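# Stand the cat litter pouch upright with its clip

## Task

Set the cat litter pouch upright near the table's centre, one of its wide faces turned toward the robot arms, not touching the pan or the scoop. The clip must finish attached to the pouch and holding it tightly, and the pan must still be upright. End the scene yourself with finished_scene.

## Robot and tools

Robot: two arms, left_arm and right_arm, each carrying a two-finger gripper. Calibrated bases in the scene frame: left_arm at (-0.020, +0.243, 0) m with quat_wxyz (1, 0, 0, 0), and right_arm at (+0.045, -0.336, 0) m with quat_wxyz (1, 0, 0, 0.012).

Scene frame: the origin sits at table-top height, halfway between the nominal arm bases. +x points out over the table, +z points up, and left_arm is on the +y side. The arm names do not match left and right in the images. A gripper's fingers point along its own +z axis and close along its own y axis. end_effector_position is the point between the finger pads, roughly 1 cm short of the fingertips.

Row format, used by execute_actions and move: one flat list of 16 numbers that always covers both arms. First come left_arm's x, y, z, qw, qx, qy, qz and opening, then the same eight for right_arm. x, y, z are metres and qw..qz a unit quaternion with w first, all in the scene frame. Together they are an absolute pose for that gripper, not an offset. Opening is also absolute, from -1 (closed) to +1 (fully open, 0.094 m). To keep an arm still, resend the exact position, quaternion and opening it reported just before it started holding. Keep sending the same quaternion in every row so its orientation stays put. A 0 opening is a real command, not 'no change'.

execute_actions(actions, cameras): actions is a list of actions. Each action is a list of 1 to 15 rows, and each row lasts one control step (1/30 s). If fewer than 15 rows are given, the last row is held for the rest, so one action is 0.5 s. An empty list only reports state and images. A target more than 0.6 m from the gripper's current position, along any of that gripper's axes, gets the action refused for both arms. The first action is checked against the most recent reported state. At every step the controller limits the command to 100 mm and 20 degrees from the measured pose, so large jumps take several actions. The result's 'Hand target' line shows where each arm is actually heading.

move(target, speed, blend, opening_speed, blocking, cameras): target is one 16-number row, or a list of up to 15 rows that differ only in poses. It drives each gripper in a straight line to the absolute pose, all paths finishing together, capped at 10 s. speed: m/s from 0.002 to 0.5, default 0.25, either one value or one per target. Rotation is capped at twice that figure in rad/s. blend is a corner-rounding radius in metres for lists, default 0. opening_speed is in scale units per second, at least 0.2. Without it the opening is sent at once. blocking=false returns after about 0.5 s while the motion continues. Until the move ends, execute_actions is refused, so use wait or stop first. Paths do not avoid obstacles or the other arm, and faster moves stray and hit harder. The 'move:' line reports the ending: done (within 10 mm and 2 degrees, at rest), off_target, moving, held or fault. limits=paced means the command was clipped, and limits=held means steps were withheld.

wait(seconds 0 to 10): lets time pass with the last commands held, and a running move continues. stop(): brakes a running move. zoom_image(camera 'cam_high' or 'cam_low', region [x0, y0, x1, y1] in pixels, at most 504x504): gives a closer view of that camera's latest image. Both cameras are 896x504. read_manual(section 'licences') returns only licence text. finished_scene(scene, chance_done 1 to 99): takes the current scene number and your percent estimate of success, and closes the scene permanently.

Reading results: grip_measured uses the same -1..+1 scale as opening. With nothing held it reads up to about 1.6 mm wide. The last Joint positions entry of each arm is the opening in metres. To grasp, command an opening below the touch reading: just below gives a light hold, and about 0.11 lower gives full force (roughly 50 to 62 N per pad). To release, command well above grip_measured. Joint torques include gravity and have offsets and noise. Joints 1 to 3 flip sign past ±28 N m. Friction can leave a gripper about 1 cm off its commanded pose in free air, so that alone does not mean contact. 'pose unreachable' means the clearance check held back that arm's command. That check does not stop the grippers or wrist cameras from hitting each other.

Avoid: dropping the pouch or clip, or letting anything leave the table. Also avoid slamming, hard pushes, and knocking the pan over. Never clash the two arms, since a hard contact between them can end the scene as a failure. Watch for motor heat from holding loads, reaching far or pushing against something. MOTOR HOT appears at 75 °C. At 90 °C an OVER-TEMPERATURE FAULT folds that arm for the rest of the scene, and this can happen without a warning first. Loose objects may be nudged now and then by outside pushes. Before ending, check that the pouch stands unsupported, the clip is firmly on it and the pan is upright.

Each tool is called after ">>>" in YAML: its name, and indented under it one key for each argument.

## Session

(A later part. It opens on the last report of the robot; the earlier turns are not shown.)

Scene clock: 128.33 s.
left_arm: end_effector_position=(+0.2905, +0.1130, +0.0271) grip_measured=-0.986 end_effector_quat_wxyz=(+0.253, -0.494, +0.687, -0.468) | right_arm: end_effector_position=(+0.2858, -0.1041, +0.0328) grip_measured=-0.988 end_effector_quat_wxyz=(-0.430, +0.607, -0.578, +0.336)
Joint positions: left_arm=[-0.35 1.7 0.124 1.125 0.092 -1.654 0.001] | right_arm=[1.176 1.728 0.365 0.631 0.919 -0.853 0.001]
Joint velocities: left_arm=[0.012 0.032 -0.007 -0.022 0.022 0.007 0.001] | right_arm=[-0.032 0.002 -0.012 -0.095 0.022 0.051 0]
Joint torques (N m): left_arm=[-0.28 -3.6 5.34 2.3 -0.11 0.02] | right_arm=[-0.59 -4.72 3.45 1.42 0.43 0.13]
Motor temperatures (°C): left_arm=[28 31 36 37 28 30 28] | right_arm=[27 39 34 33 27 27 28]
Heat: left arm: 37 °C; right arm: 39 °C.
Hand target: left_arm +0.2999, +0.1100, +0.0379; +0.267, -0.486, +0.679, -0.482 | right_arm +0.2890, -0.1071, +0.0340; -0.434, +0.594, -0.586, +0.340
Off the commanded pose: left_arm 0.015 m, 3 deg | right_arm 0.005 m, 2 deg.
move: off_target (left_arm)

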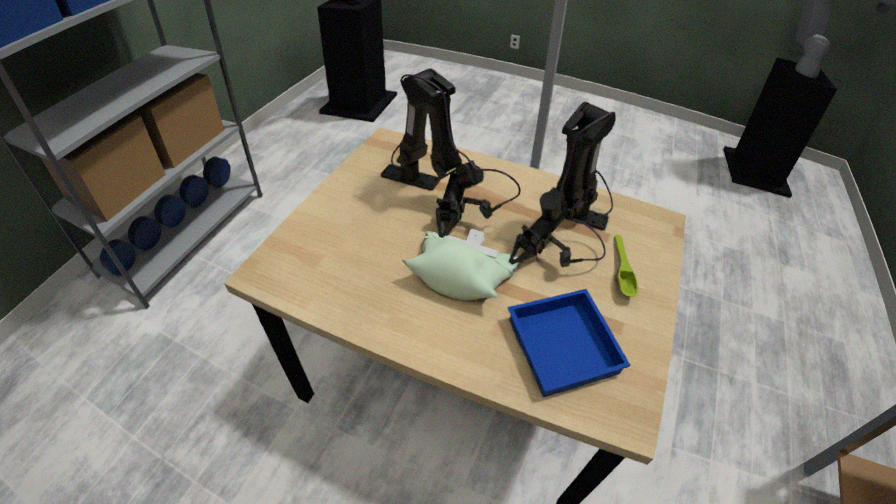

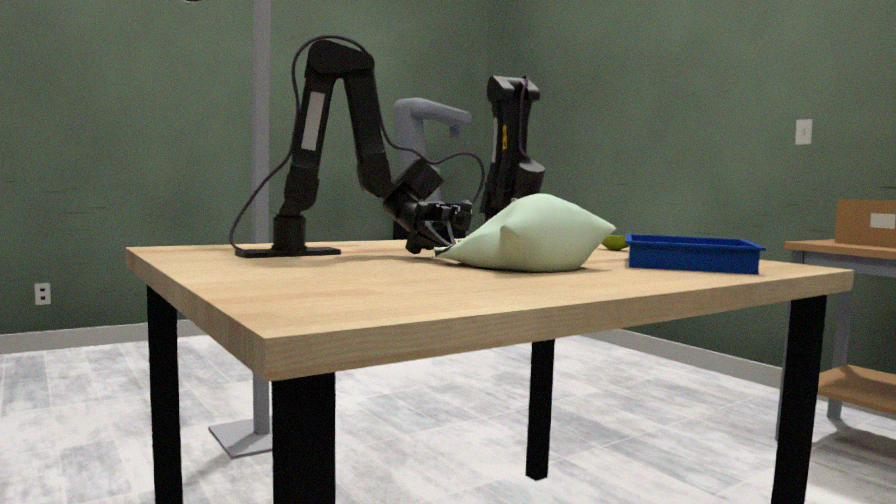

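>>> move:
  target: [0.300, 0.110, 0.066, 0.2254, -0.5151, 0.7005, -0.4397, -1.0, 0.289, -0.107, 0.060, 0.3990, -0.6113, 0.6183, -0.2914, -1.0]
  speed: 0.04

>>> zoom_image:
  camera: "cam_high"
  region: [400, 190, 540, 310]

>>> zoom_image:
  camera: "cam_low"
  region: [390, 170, 530, 290]

Scene clock: 132.23 s.
left_arm: end_effector_position=(+0.2909, +0.1111, +0.0496) grip_measured=-0.986 end_effector_quat_wxyz=(+0.213, -0.522, +0.709, -0.424) | right_arm: end_effector_position=(+0.2844, -0.1061, +0.0499) grip_measured=-0.988 end_effector_quat_wxyz=(-0.393, +0.626, -0.610, +0.287)
Joint positions: left_arm=[-0.35 1.361 0.266 0.51 0.101 -1.672 0.001] | right_arm=[1.128 1.519 0.45 0.228 0.787 -0.758 0.001]
Joint velocities: left_arm=[0.022 -0.017 -0.002 -0.037 0.037 0.022 0] | right_arm=[-0.012 -0.012 0.007 0.007 0.007 -0.066 0]
Joint torques (N m): left_arm=[0.54 -5.01 7.62 1.88 0.03 0.01] | right_arm=[-0.87 -6.45 6.57 0.96 0.54 0.19]
Motor temperatures (°C): left_arm=[28 31 36 37 28 30 28] | right_arm=[27 38 34 33 27 27 28]
Heat: left arm: 37 °C; right arm: 38 °C.
Hand target: left_arm +0.2999, +0.1099, +0.0660; +0.226, -0.516, +0.700, -0.440 | right_arm +0.2890, -0.1073, +0.0604; -0.399, +0.611, -0.618, +0.292
Off the commanded pose: left_arm 0.019 m, 3 deg | right_arm 0.011 m, 2 deg.
move: off_target (left_arm, right_arm)

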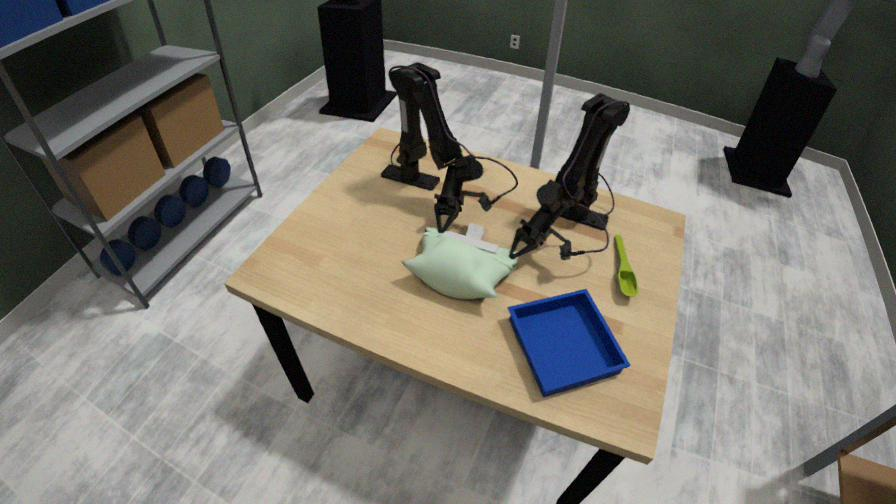

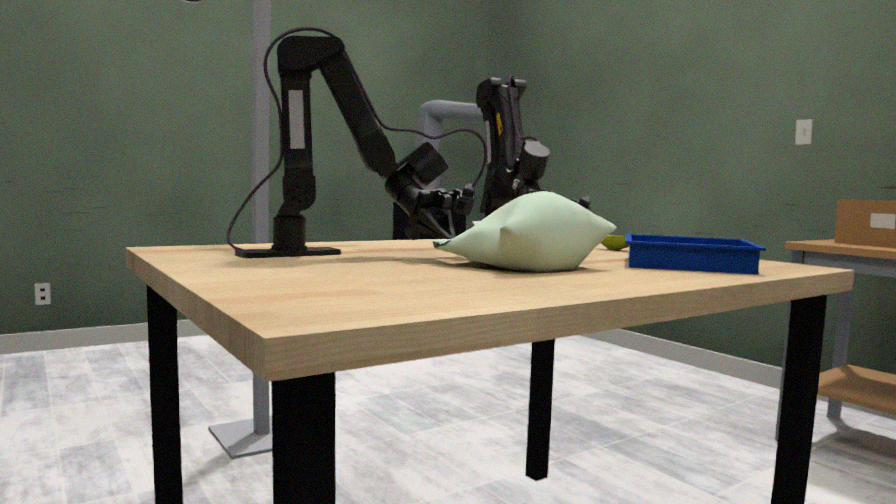

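Scaled by 3.600.

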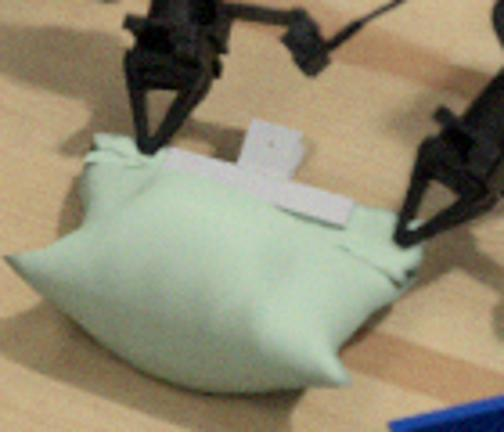

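Scaled by 3.600.

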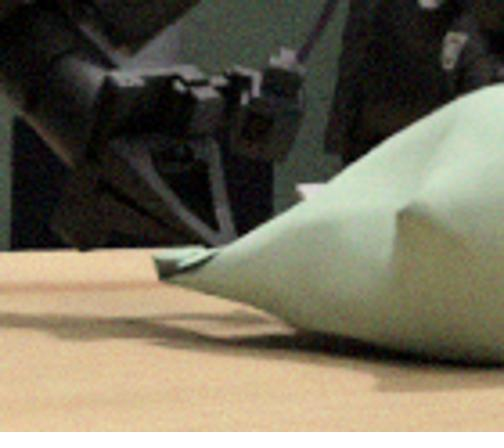

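>>> move:
  target: [0.315, 0.109, 0.111, 0.1381, -0.5656, 0.7342, -0.3493, -1.0, 0.299, -0.107, 0.097, 0.3234, -0.6367, 0.6735, -0.1910, -1.0]
  speed: 0.05

>>> zoom_image:
  camera: "cam_high"
  region: [400, 180, 540, 310]

>>> zoom_image:
  camera: "cam_low"
  region: [370, 150, 630, 290]

Scene clock: 137.73 s.
left_arm: end_effector_position=(+0.3043, +0.1088, +0.0955) grip_measured=-0.986 end_effector_quat_wxyz=(+0.128, -0.569, +0.740, -0.335) | right_arm: end_effector_position=(+0.2942, -0.1076, +0.0828) grip_measured=-0.988 end_effector_quat_wxyz=(-0.313, +0.649, -0.667, +0.191)
Joint positions: left_arm=[-0.315 1.314 0.696 -0.235 0.157 -1.685 0.001] | right_arm=[0.967 1.39 0.713 -0.303 0.493 -0.707 0.001]
Joint velocities: left_arm=[-0.007 0.007 -0.002 0.022 0.022 0.007 0] | right_arm=[-0.012 -0.007 -0.002 0.051 0.037 -0.037 0.001]
Joint torques (N m): left_arm=[0.76 -4.27 10.09 1.6 0.12 -0.03] | right_arm=[-1.01 -6.32 8.76 0.89 0.26 0.16]
Motor temperatures (°C): left_arm=[28 32 37 37 28 30 29] | right_arm=[27 38 35 33 27 27 28]
Heat: left arm: 37 °C; right arm: 38 °C.
Hand target: left_arm +0.3146, +0.1088, +0.1115; +0.139, -0.568, +0.732, -0.349 | right_arm +0.2994, -0.1075, +0.0977; -0.325, +0.636, -0.674, +0.192
Off the commanded pose: left_arm 0.019 m, 2 deg | right_arm 0.015 m, 2 deg.
move: off_target (left_arm, right_arm)

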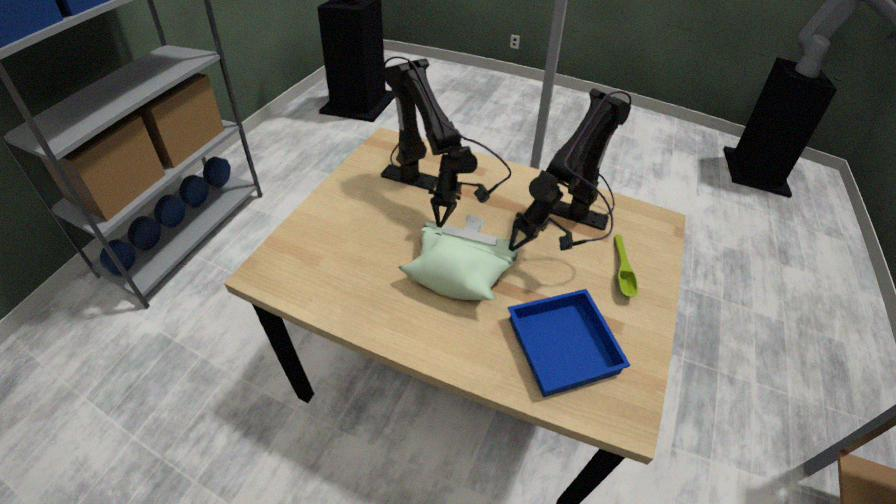

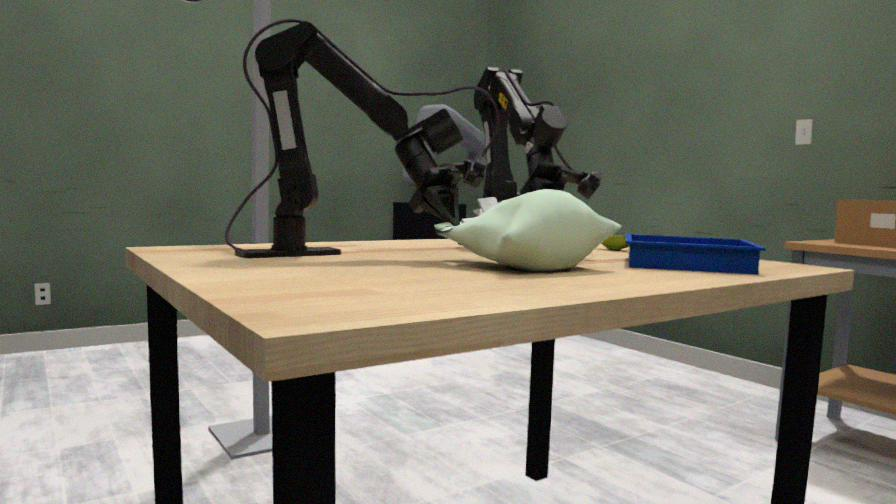

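Scaled by 3.600.

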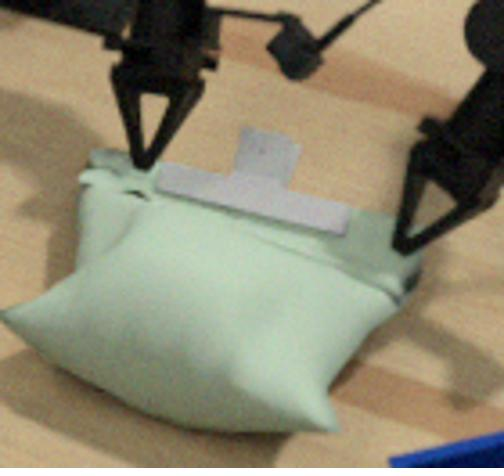

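Scaled by 1.938.

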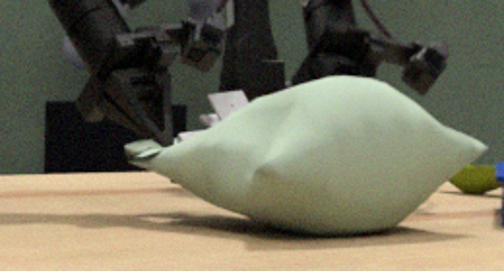

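>>> move:
  target: [0.350, 0.104, 0.160, 0.0595, -0.6008, 0.7520, -0.2646, -1.0, 0.328, -0.111, 0.141, 0.2521, -0.6488, 0.7110, -0.1001, -1.0]
  speed: 0.05

>>> zoom_image:
  camera: "cam_high"
  region: [400, 180, 540, 310]

>>> zoom_image:
  camera: "cam_low"
  region: [370, 150, 630, 290]

Scene clock: 140.93 s.
left_arm: end_effector_position=(+0.3436, +0.1037, +0.1479) grip_measured=-0.986 end_effector_quat_wxyz=(+0.054, -0.606, +0.752, -0.254) | right_arm: end_effector_position=(+0.3266, -0.1122, +0.1334) grip_measured=-0.988 end_effector_quat_wxyz=(+0.255, -0.649, +0.709, -0.103)
Joint positions: left_arm=[-0.277 1.575 1.262 -0.769 0.2 -1.684 0.001] | right_arm=[0.751 1.446 1.068 -0.675 0.217 -0.764 0.001]
Joint velocities: left_arm=[-0.002 -0.002 0.002 0.007 -0.095 -0.007 0] | right_arm=[-0.007 -0.002 0.002 -0.022 -0.007 -0.037 -0.001]
Joint torques (N m): left_arm=[0.44 -6.48 10.18 1.15 0.15 0.06] | right_arm=[-0.66 -5.11 9.68 0.73 0.03 -0.04]
Motor temperatures (°C): left_arm=[28 32 38 37 28 30 29] | right_arm=[27 38 36 32 27 27 28]
Heat: left arm: 38 °C; right arm: 38 °C.
Hand target: left_arm +0.3501, +0.1036, +0.1603; +0.060, -0.603, +0.750, -0.265 | right_arm +0.3285, -0.1120, +0.1415; +0.254, -0.648, +0.711, -0.101
Off the commanded pose: left_arm 0.014 m, 2 deg | right_arm 0.008 m, 1 deg.
move: off_target (left_arm)

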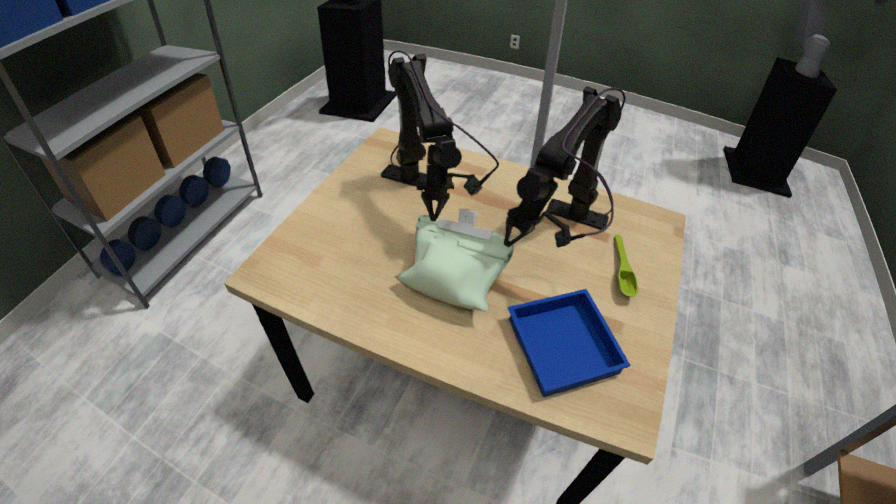

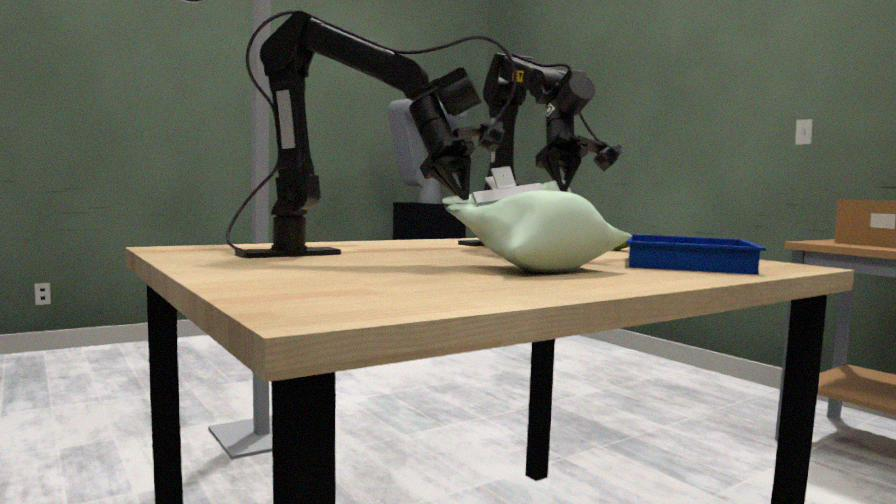

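Scaled by 3.600.

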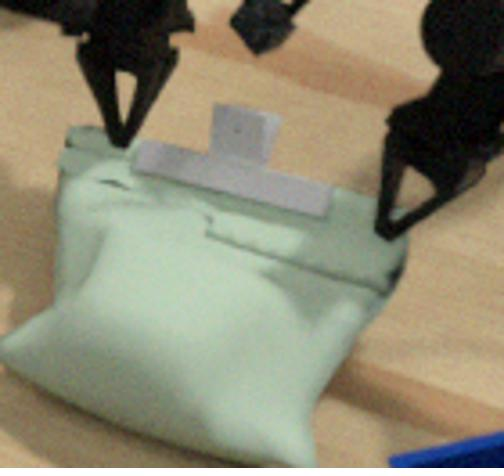

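Scaled by 1.938.

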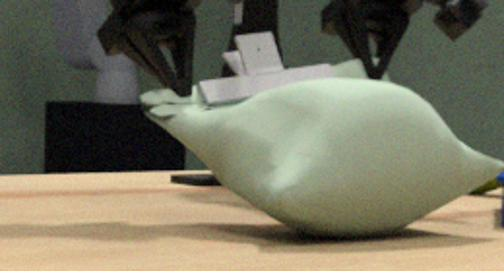

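>>> move:
  target: [0.297, 0.104, 0.190, 0.0080, -0.6401, 0.7414, -0.2015, -1.0, 0.285, -0.111, 0.171, 0.1996, -0.6704, 0.7141, -0.0290, -1.0]
  speed: 0.05

>>> zoom_image:
  camera: "cam_high"
  region: [390, 170, 540, 310]

>>> zoom_image:
  camera: "cam_low"
  region: [370, 140, 640, 290]

Scene clock: 145.70 s.
left_arm: end_effector_position=(+0.2998, +0.1030, +0.1680) grip_measured=-0.986 end_effector_quat_wxyz=(-0.005, -0.644, +0.742, -0.185) | right_arm: end_effector_position=(+0.2898, -0.1138, +0.1544) grip_measured=-0.988 end_effector_quat_wxyz=(+0.188, -0.670, +0.717, -0.037)
Joint positions: left_arm=[-0.314 1.567 1.399 -1.085 0.199 -1.774 0.001] | right_arm=[0.754 1.446 1.223 -0.972 0.083 -0.741 0.001]
Joint velocities: left_arm=[0.002 -0.017 0.007 -0.051 0.022 -0.081 0] | right_arm=[0.012 0.017 -0.002 0.081 0.051 -0.037 -0.001]
Joint torques (N m): left_arm=[-0.36 -9.18 9.78 0.64 0.03 -0.05] | right_arm=[1.07 -7.17 9.59 0.47 -0.13 0.11]
Motor temperatures (°C): left_arm=[28 33 39 36 28 30 29] | right_arm=[27 38 36 32 27 27 28]
Heat: left arm: 39 °C; right arm: 38 °C.
Hand target: left_arm +0.2970, +0.1043, +0.1902; +0.009, -0.641, +0.741, -0.201 | right_arm +0.2849, -0.1108, +0.1707; -0.200, +0.670, -0.715, +0.029
Off the commanded pose: left_arm 0.022 m, 2 deg | right_arm 0.018 m, 2 deg.
move: off_target (left_arm, right_arm)

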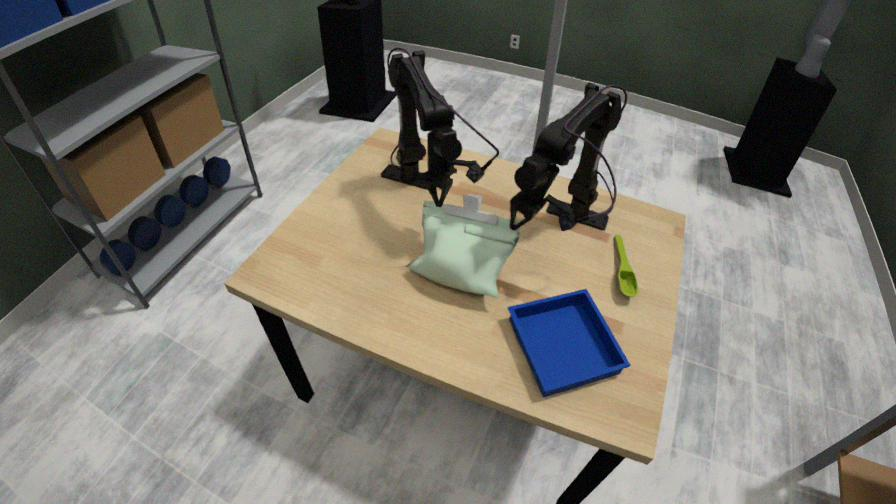

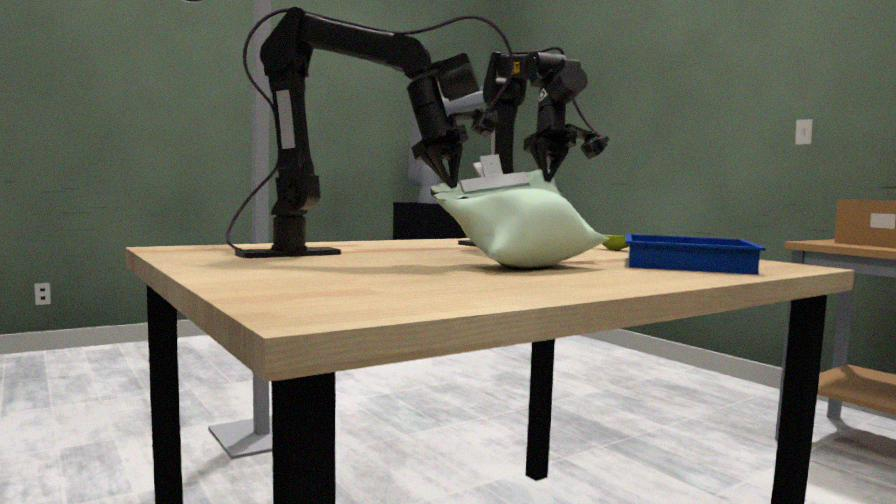

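Scaled by 3.360.

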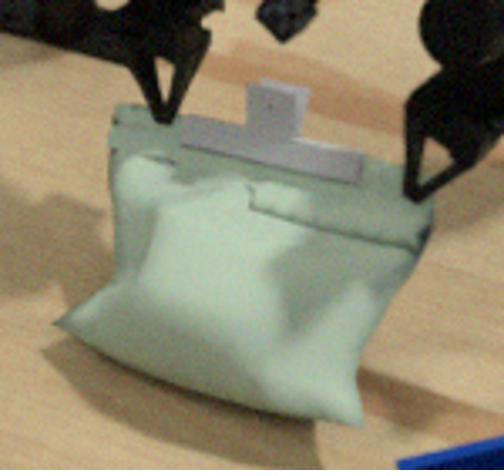

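Scaled by 1.867.

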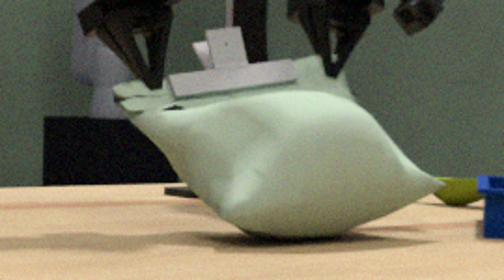

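>>> move:
  target: [0.208, 0.105, 0.202, -0.0139, -0.6531, 0.7363, -0.1766, -1.0, 0.203, -0.110, 0.180, 0.1771, -0.6766, 0.7148, -0.0016, -1.0]
  speed: 0.05

>>> zoom_image:
  camera: "cam_high"
  region: [400, 160, 550, 300]

>>> zoom_image:
  camera: "cam_low"
  region: [370, 140, 640, 290]

Scene clock: 148.67 s.
left_arm: end_effector_position=(+0.2124, +0.1067, +0.1939) grip_measured=-0.986 end_effector_quat_wxyz=(-0.018, -0.657, +0.736, -0.160) | right_arm: end_effector_position=(+0.2085, -0.1064, +0.1775) grip_measured=-0.989 end_effector_quat_wxyz=(-0.172, +0.676, -0.717, +0.006)
Joint positions: left_arm=[-0.428 1.315 1.3 -1.273 0.16 -1.908 0.001] | right_arm=[0.985 1.306 1.218 -1.149 0.096 -0.519 0.001]
Joint velocities: left_arm=[-0.002 -0.017 0.027 -0.051 0.051 -0.022 0] | right_arm=[0.002 0.002 -0.002 0.051 0.022 -0.037 0]
Joint torques (N m): left_arm=[-0.57 -6.15 6.78 0.94 0.1 -0.05] | right_arm=[1.09 -5.68 5.52 0.69 -0.03 0.11]
Motor temperatures (°C): left_arm=[28 34 39 35 28 30 29] | right_arm=[27 38 36 32 27 27 28]
Heat: left arm: 39 °C; right arm: 38 °C.
Hand target: left_arm +0.2082, +0.1060, +0.2026; -0.013, -0.653, +0.737, -0.175 | right_arm +0.2017, -0.1085, +0.1799; -0.175, +0.677, -0.715, +0.000
Off the commanded pose: left_arm 0.009 m, 2 deg | right_arm 0.007 m, 1 deg.
move: done

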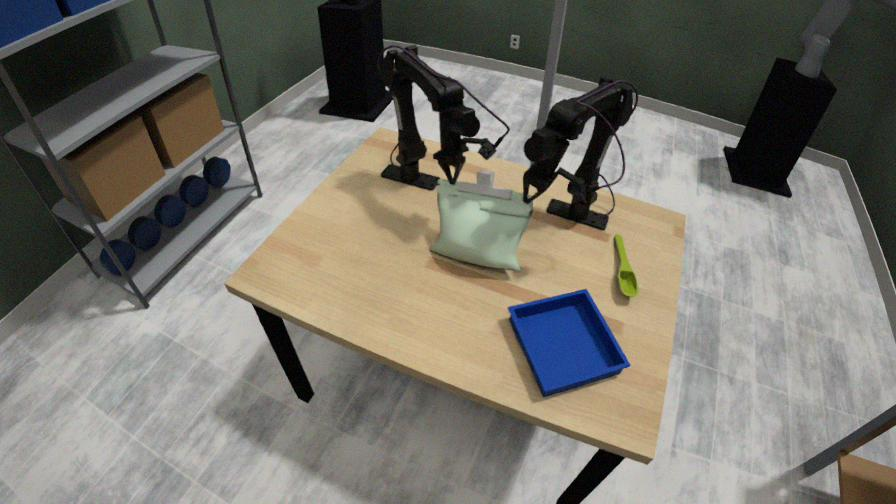

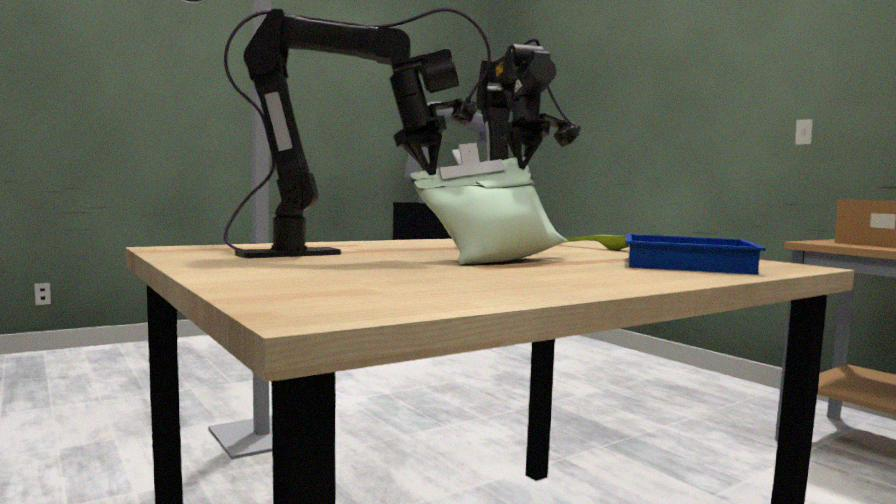

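Scaled by 3.360.

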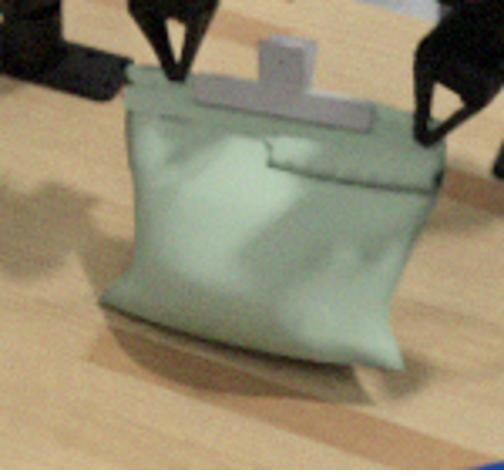

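Scaled by 1.867.

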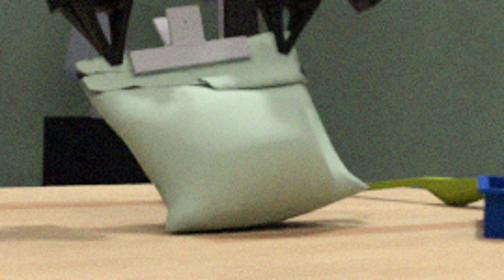

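>>> move:
  target: [0.181, 0.101, 0.221, -0.0362, -0.6653, 0.7301, -0.1519, -1.0, 0.177, -0.116, 0.230, 0.1540, -0.6819, 0.7146, 0.0255, -1.0]
  speed: 0.05

>>> zoom_image:
  camera: "cam_high"
  region: [400, 160, 550, 300]

>>> zoom_image:
  camera: "cam_low"
  region: [370, 130, 640, 280]

Scene clock: 153.23 s.
left_arm: end_effector_position=(+0.1806, +0.0977, +0.2049) grip_measured=-0.986 end_effector_quat_wxyz=(-0.053, -0.667, +0.732, -0.132) | right_arm: end_effector_position=(+0.1798, -0.1196, +0.2112) grip_measured=-0.989 end_effector_quat_wxyz=(-0.132, +0.684, -0.717, -0.012)
Joint positions: left_arm=[-0.495 1.304 1.35 -1.399 0.187 -1.993 0.001] | right_arm=[1.021 1.306 1.379 -1.383 0.051 -0.485 0.001]
Joint velocities: left_arm=[-0.002 -0.012 -0.012 -0.007 -0.022 -0.022 0] | right_arm=[-0.017 0.002 -0.017 0.051 0.007 -0.007 0]
Joint torques (N m): left_arm=[-0.14 -5.57 9.37 0.61 -0.14 -0.03] | right_arm=[0.66 -5.26 9.91 0.43 -0.16 0.09]
Motor temperatures (°C): left_arm=[28 34 39 35 28 30 29] | right_arm=[27 38 36 31 27 27 28]
Heat: left arm: 39 °C; right arm: 38 °C.
Hand target: left_arm +0.1808, +0.1014, +0.2207; -0.036, -0.666, +0.730, -0.151 | right_arm +0.1764, -0.1163, +0.2295; -0.154, +0.682, -0.715, -0.026
Off the commanded pose: left_arm 0.016 m, 3 deg | right_arm 0.019 m, 3 deg.
move: off_target (left_arm, right_arm)

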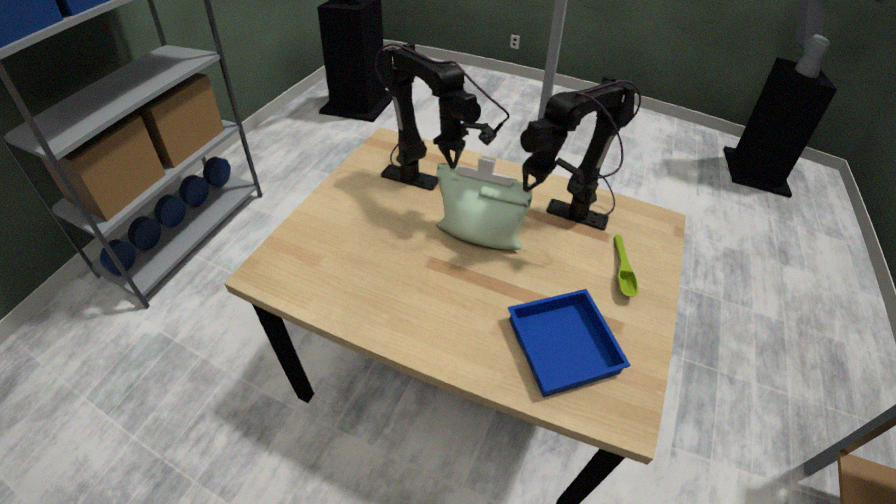

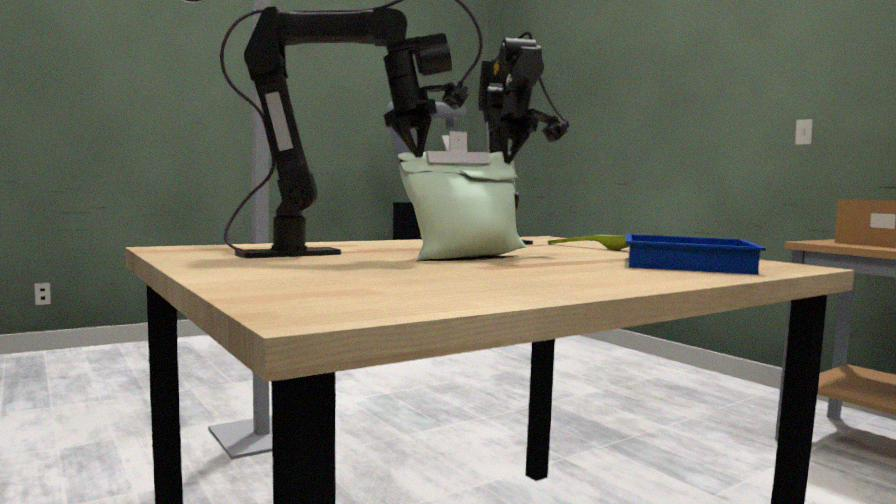

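Scaled by 3.360.

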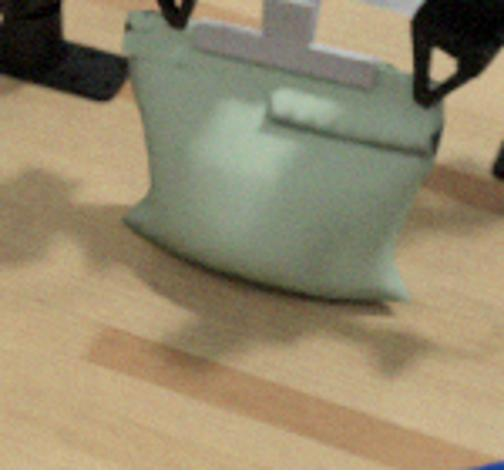

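Scaled by 1.867.

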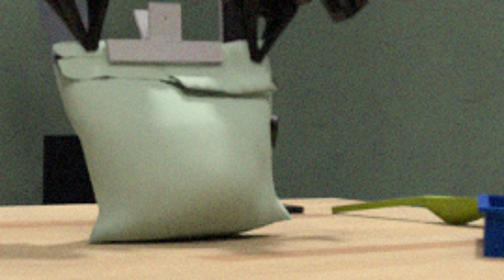

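>>> move:
  target: [0.181, 0.103, 0.247, -0.0528, -0.6754, 0.7233, -0.1336, -1.0, 0.177, -0.114, 0.258, 0.1362, -0.6870, 0.7123, 0.0458, -1.0]
  speed: 0.04

>>> zoom_image:
  camera: "cam_high"
  region: [400, 150, 550, 290]

>>> zoom_image:
  camera: "cam_low"
  region: [370, 120, 640, 270]

Scene clock: 155.83 s.
left_arm: end_effector_position=(+0.1756, +0.0994, +0.2368) grip_measured=-0.986 end_effector_quat_wxyz=(+0.069, +0.673, -0.726, +0.122) | right_arm: end_effector_position=(+0.1721, -0.1191, +0.2397) grip_measured=-0.989 end_effector_quat_wxyz=(-0.104, +0.691, -0.715, -0.038)
Joint positions: left_arm=[-0.481 1.353 1.524 -1.555 0.211 -1.995 0.001] | right_arm=[0.997 1.37 1.559 -1.538 -0.021 -0.513 0.001]
Joint velocities: left_arm=[0.017 -0.007 0.017 -0.007 0.007 0.081 0] | right_arm=[-0.017 -0.017 -0.027 -0.007 0.007 -0.022 0]
Joint torques (N m): left_arm=[0.7 -3.54 9.06 0.78 -0.18 -0.02] | right_arm=[-0.76 -4.64 10.02 0.56 -0.07 -0.09]
Motor temperatures (°C): left_arm=[28 33 39 35 28 30 29] | right_arm=[27 38 37 31 27 27 28]
Heat: left arm: 39 °C; right arm: 38 °C.
Hand target: left_arm +0.1814, +0.1026, +0.2469; +0.053, +0.675, -0.723, +0.134 | right_arm +0.1768, -0.1147, +0.2579; -0.137, +0.687, -0.712, -0.045
Off the commanded pose: left_arm 0.012 m, 2 deg | right_arm 0.020 m, 4 deg.
move: off_target (left_arm, right_arm)

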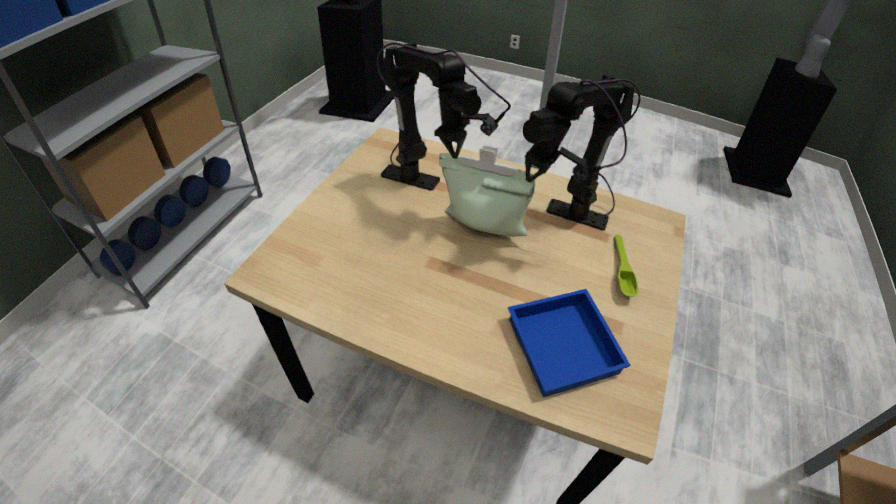

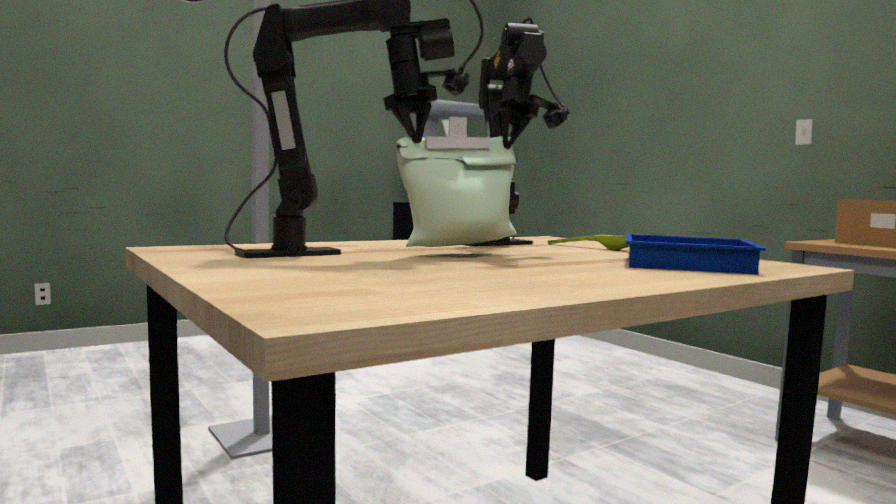

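Scaled by 3.360.

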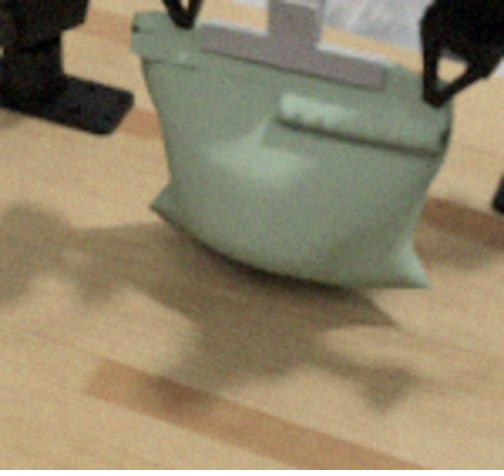

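Scaled by 1.867.

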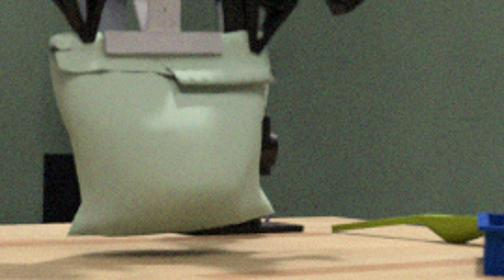

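>>> move:
  target: [0.272, 0.106, 0.251, -0.0758, -0.6860, 0.7153, -0.1093, -1.0, 0.268, -0.111, 0.262, 0.1119, -0.6909, 0.7106, 0.0720, -1.0]
  speed: 0.06

>>> zoom_image:
  camera: "cam_high"
  region: [400, 160, 550, 300]

>>> zoom_image:
  camera: "cam_low"
  region: [380, 120, 650, 270]

Scene clock: 158.20 s.
left_arm: end_effector_position=(+0.2658, +0.1011, +0.2387) grip_measured=-0.986 end_effector_quat_wxyz=(+0.080, +0.687, -0.712, +0.122) | right_arm: end_effector_position=(+0.2648, -0.1195, +0.2417) grip_measured=-0.989 end_effector_quat_wxyz=(-0.094, +0.691, -0.715, -0.059)
Joint positions: left_arm=[-0.321 1.677 1.834 -1.582 0.256 -1.875 0.001] | right_arm=[0.675 1.619 1.796 -1.567 -0.13 -0.826 0.001]
Joint velocities: left_arm=[-0.002 -0.022 -0.017 -0.037 -0.007 -0.007 -0.001] | right_arm=[-0.007 0.012 -0.002 0.007 0.007 -0.051 0.001]
Joint torques (N m): left_arm=[0.66 -6.26 9.51 0.67 -0.03 0.07] | right_arm=[-1.06 -7.05 10.17 0.56 -0.43 -0.11]
Motor temperatures (°C): left_arm=[28 33 39 34 28 30 29] | right_arm=[27 38 37 31 27 27 28]
Heat: left arm: 39 °C; right arm: 38 °C.
Hand target: left_arm +0.2720, +0.1047, +0.2495; +0.065, +0.687, -0.711, +0.137 | right_arm +0.2691, -0.1136, +0.2616; -0.132, +0.689, -0.709, -0.068
Off the commanded pose: left_arm 0.015 m, 2 deg | right_arm 0.022 m, 3 deg.
joint read past its limit (right arm) — joint 4 (wrist pitch), lower limit.
joint sent to its limit (left arm) — joint 4 (wrist pitch), lower limit. The joint targets are off in orientation, not in position.
joint sent to its limit (right arm) — joint 4 (wrist pitch), lower limit. The joint targets still meet the commanded pose.
move: off_target (left_arm, right_arm)

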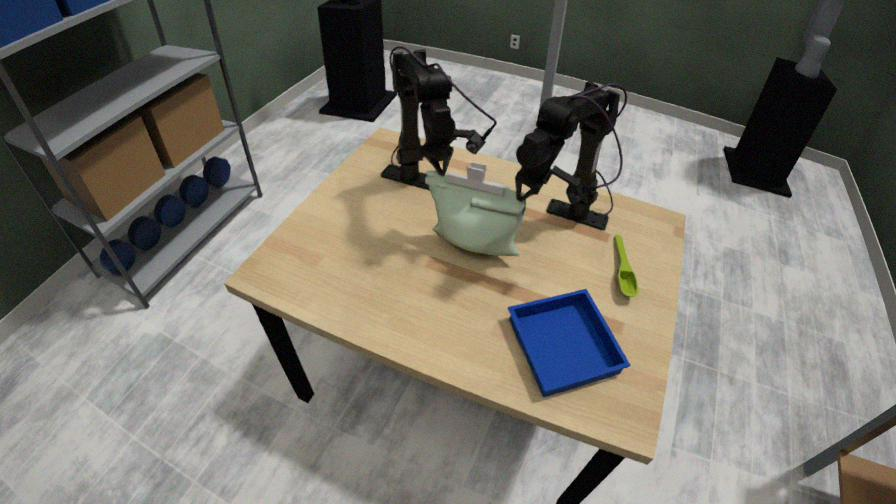

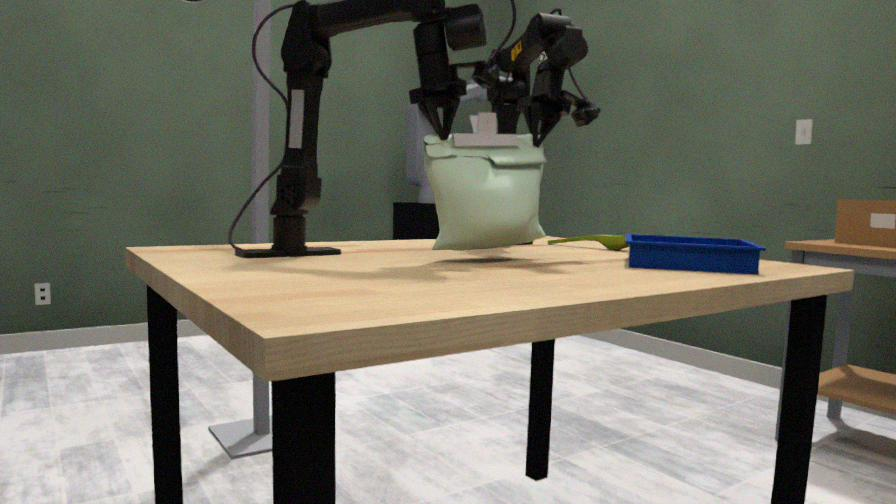

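Scaled by 3.360.

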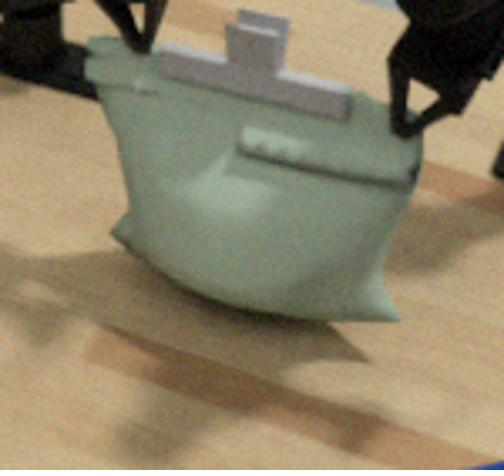

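Scaled by 1.867.

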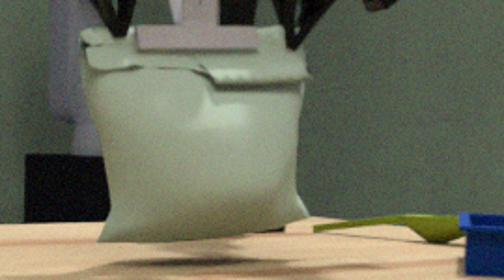

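>>> move:
  target: [0.268, 0.106, 0.222, -0.0566, -0.6891, 0.7110, -0.1284, -1.0, 0.263, -0.110, 0.243, 0.1293, -0.6988, 0.7014, 0.0544, -1.0]
  speed: 0.03

>>> zoom_image:
  camera: "cam_high"
  region: [400, 160, 550, 300]

>>> zoom_image:
  camera: "cam_low"
  region: [380, 120, 650, 270]

Scene clock: 160.90 s.
left_arm: end_effector_position=(+0.2672, +0.1021, +0.2109) grip_measured=-0.986 end_effector_quat_wxyz=(+0.081, +0.690, -0.711, +0.112) | right_arm: end_effector_position=(+0.2644, -0.1158, +0.2252) grip_measured=-0.989 end_effector_quat_wxyz=(-0.085, +0.699, -0.708, -0.049)
Joint positions: left_arm=[-0.321 1.662 1.705 -1.487 0.248 -1.877 0.001] | right_arm=[0.698 1.619 1.731 -1.517 -0.106 -0.827 0.001]
Joint velocities: left_arm=[-0.007 -0.012 0.002 0.022 -0.007 -0.007 0] | right_arm=[0.002 -0.002 0.002 -0.022 0.022 0.022 0.001]
Joint torques (N m): left_arm=[-0.21 -9.52 5.96 0.83 -0.21 -0.04] | right_arm=[0.59 -10.26 6.11 0.71 -0.26 0.08]
Motor temperatures (°C): left_arm=[28 34 39 34 28 30 29] | right_arm=[27 38 37 31 27 27 28]
Heat: left arm: 39 °C; right arm: 38 °C.
Hand target: left_arm +0.2677, +0.1060, +0.2219; +0.057, +0.689, -0.711, +0.129 | right_arm +0.2625, -0.1104, +0.2433; -0.128, +0.700, -0.701, -0.055
Off the commanded pose: left_arm 0.012 m, 3 deg | right_arm 0.019 m, 5 deg.
move: off_target (left_arm, right_arm)

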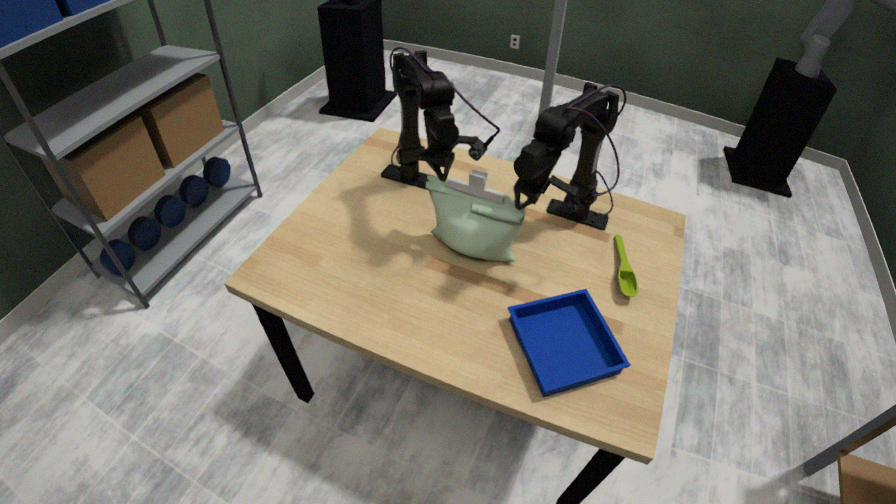

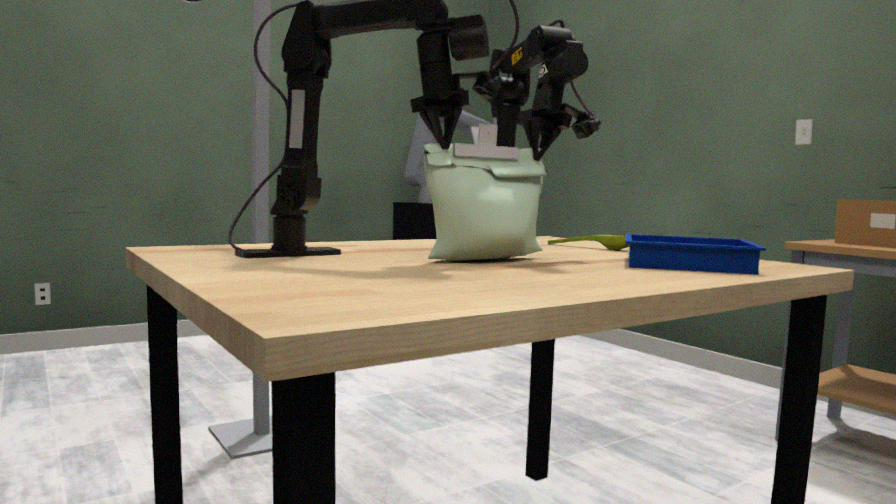

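Scaled by 3.360.

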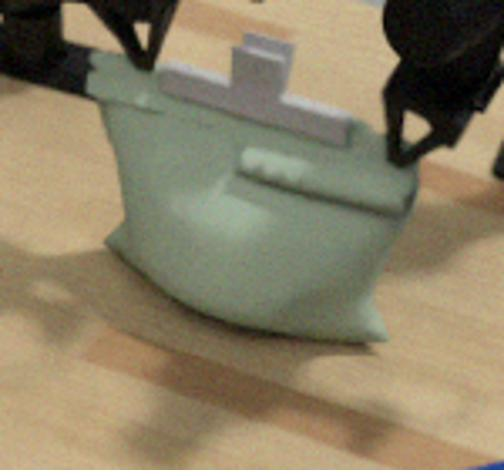

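Scaled by 1.867.

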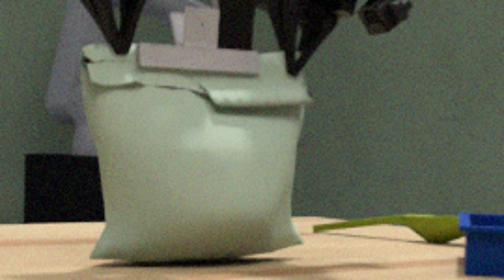

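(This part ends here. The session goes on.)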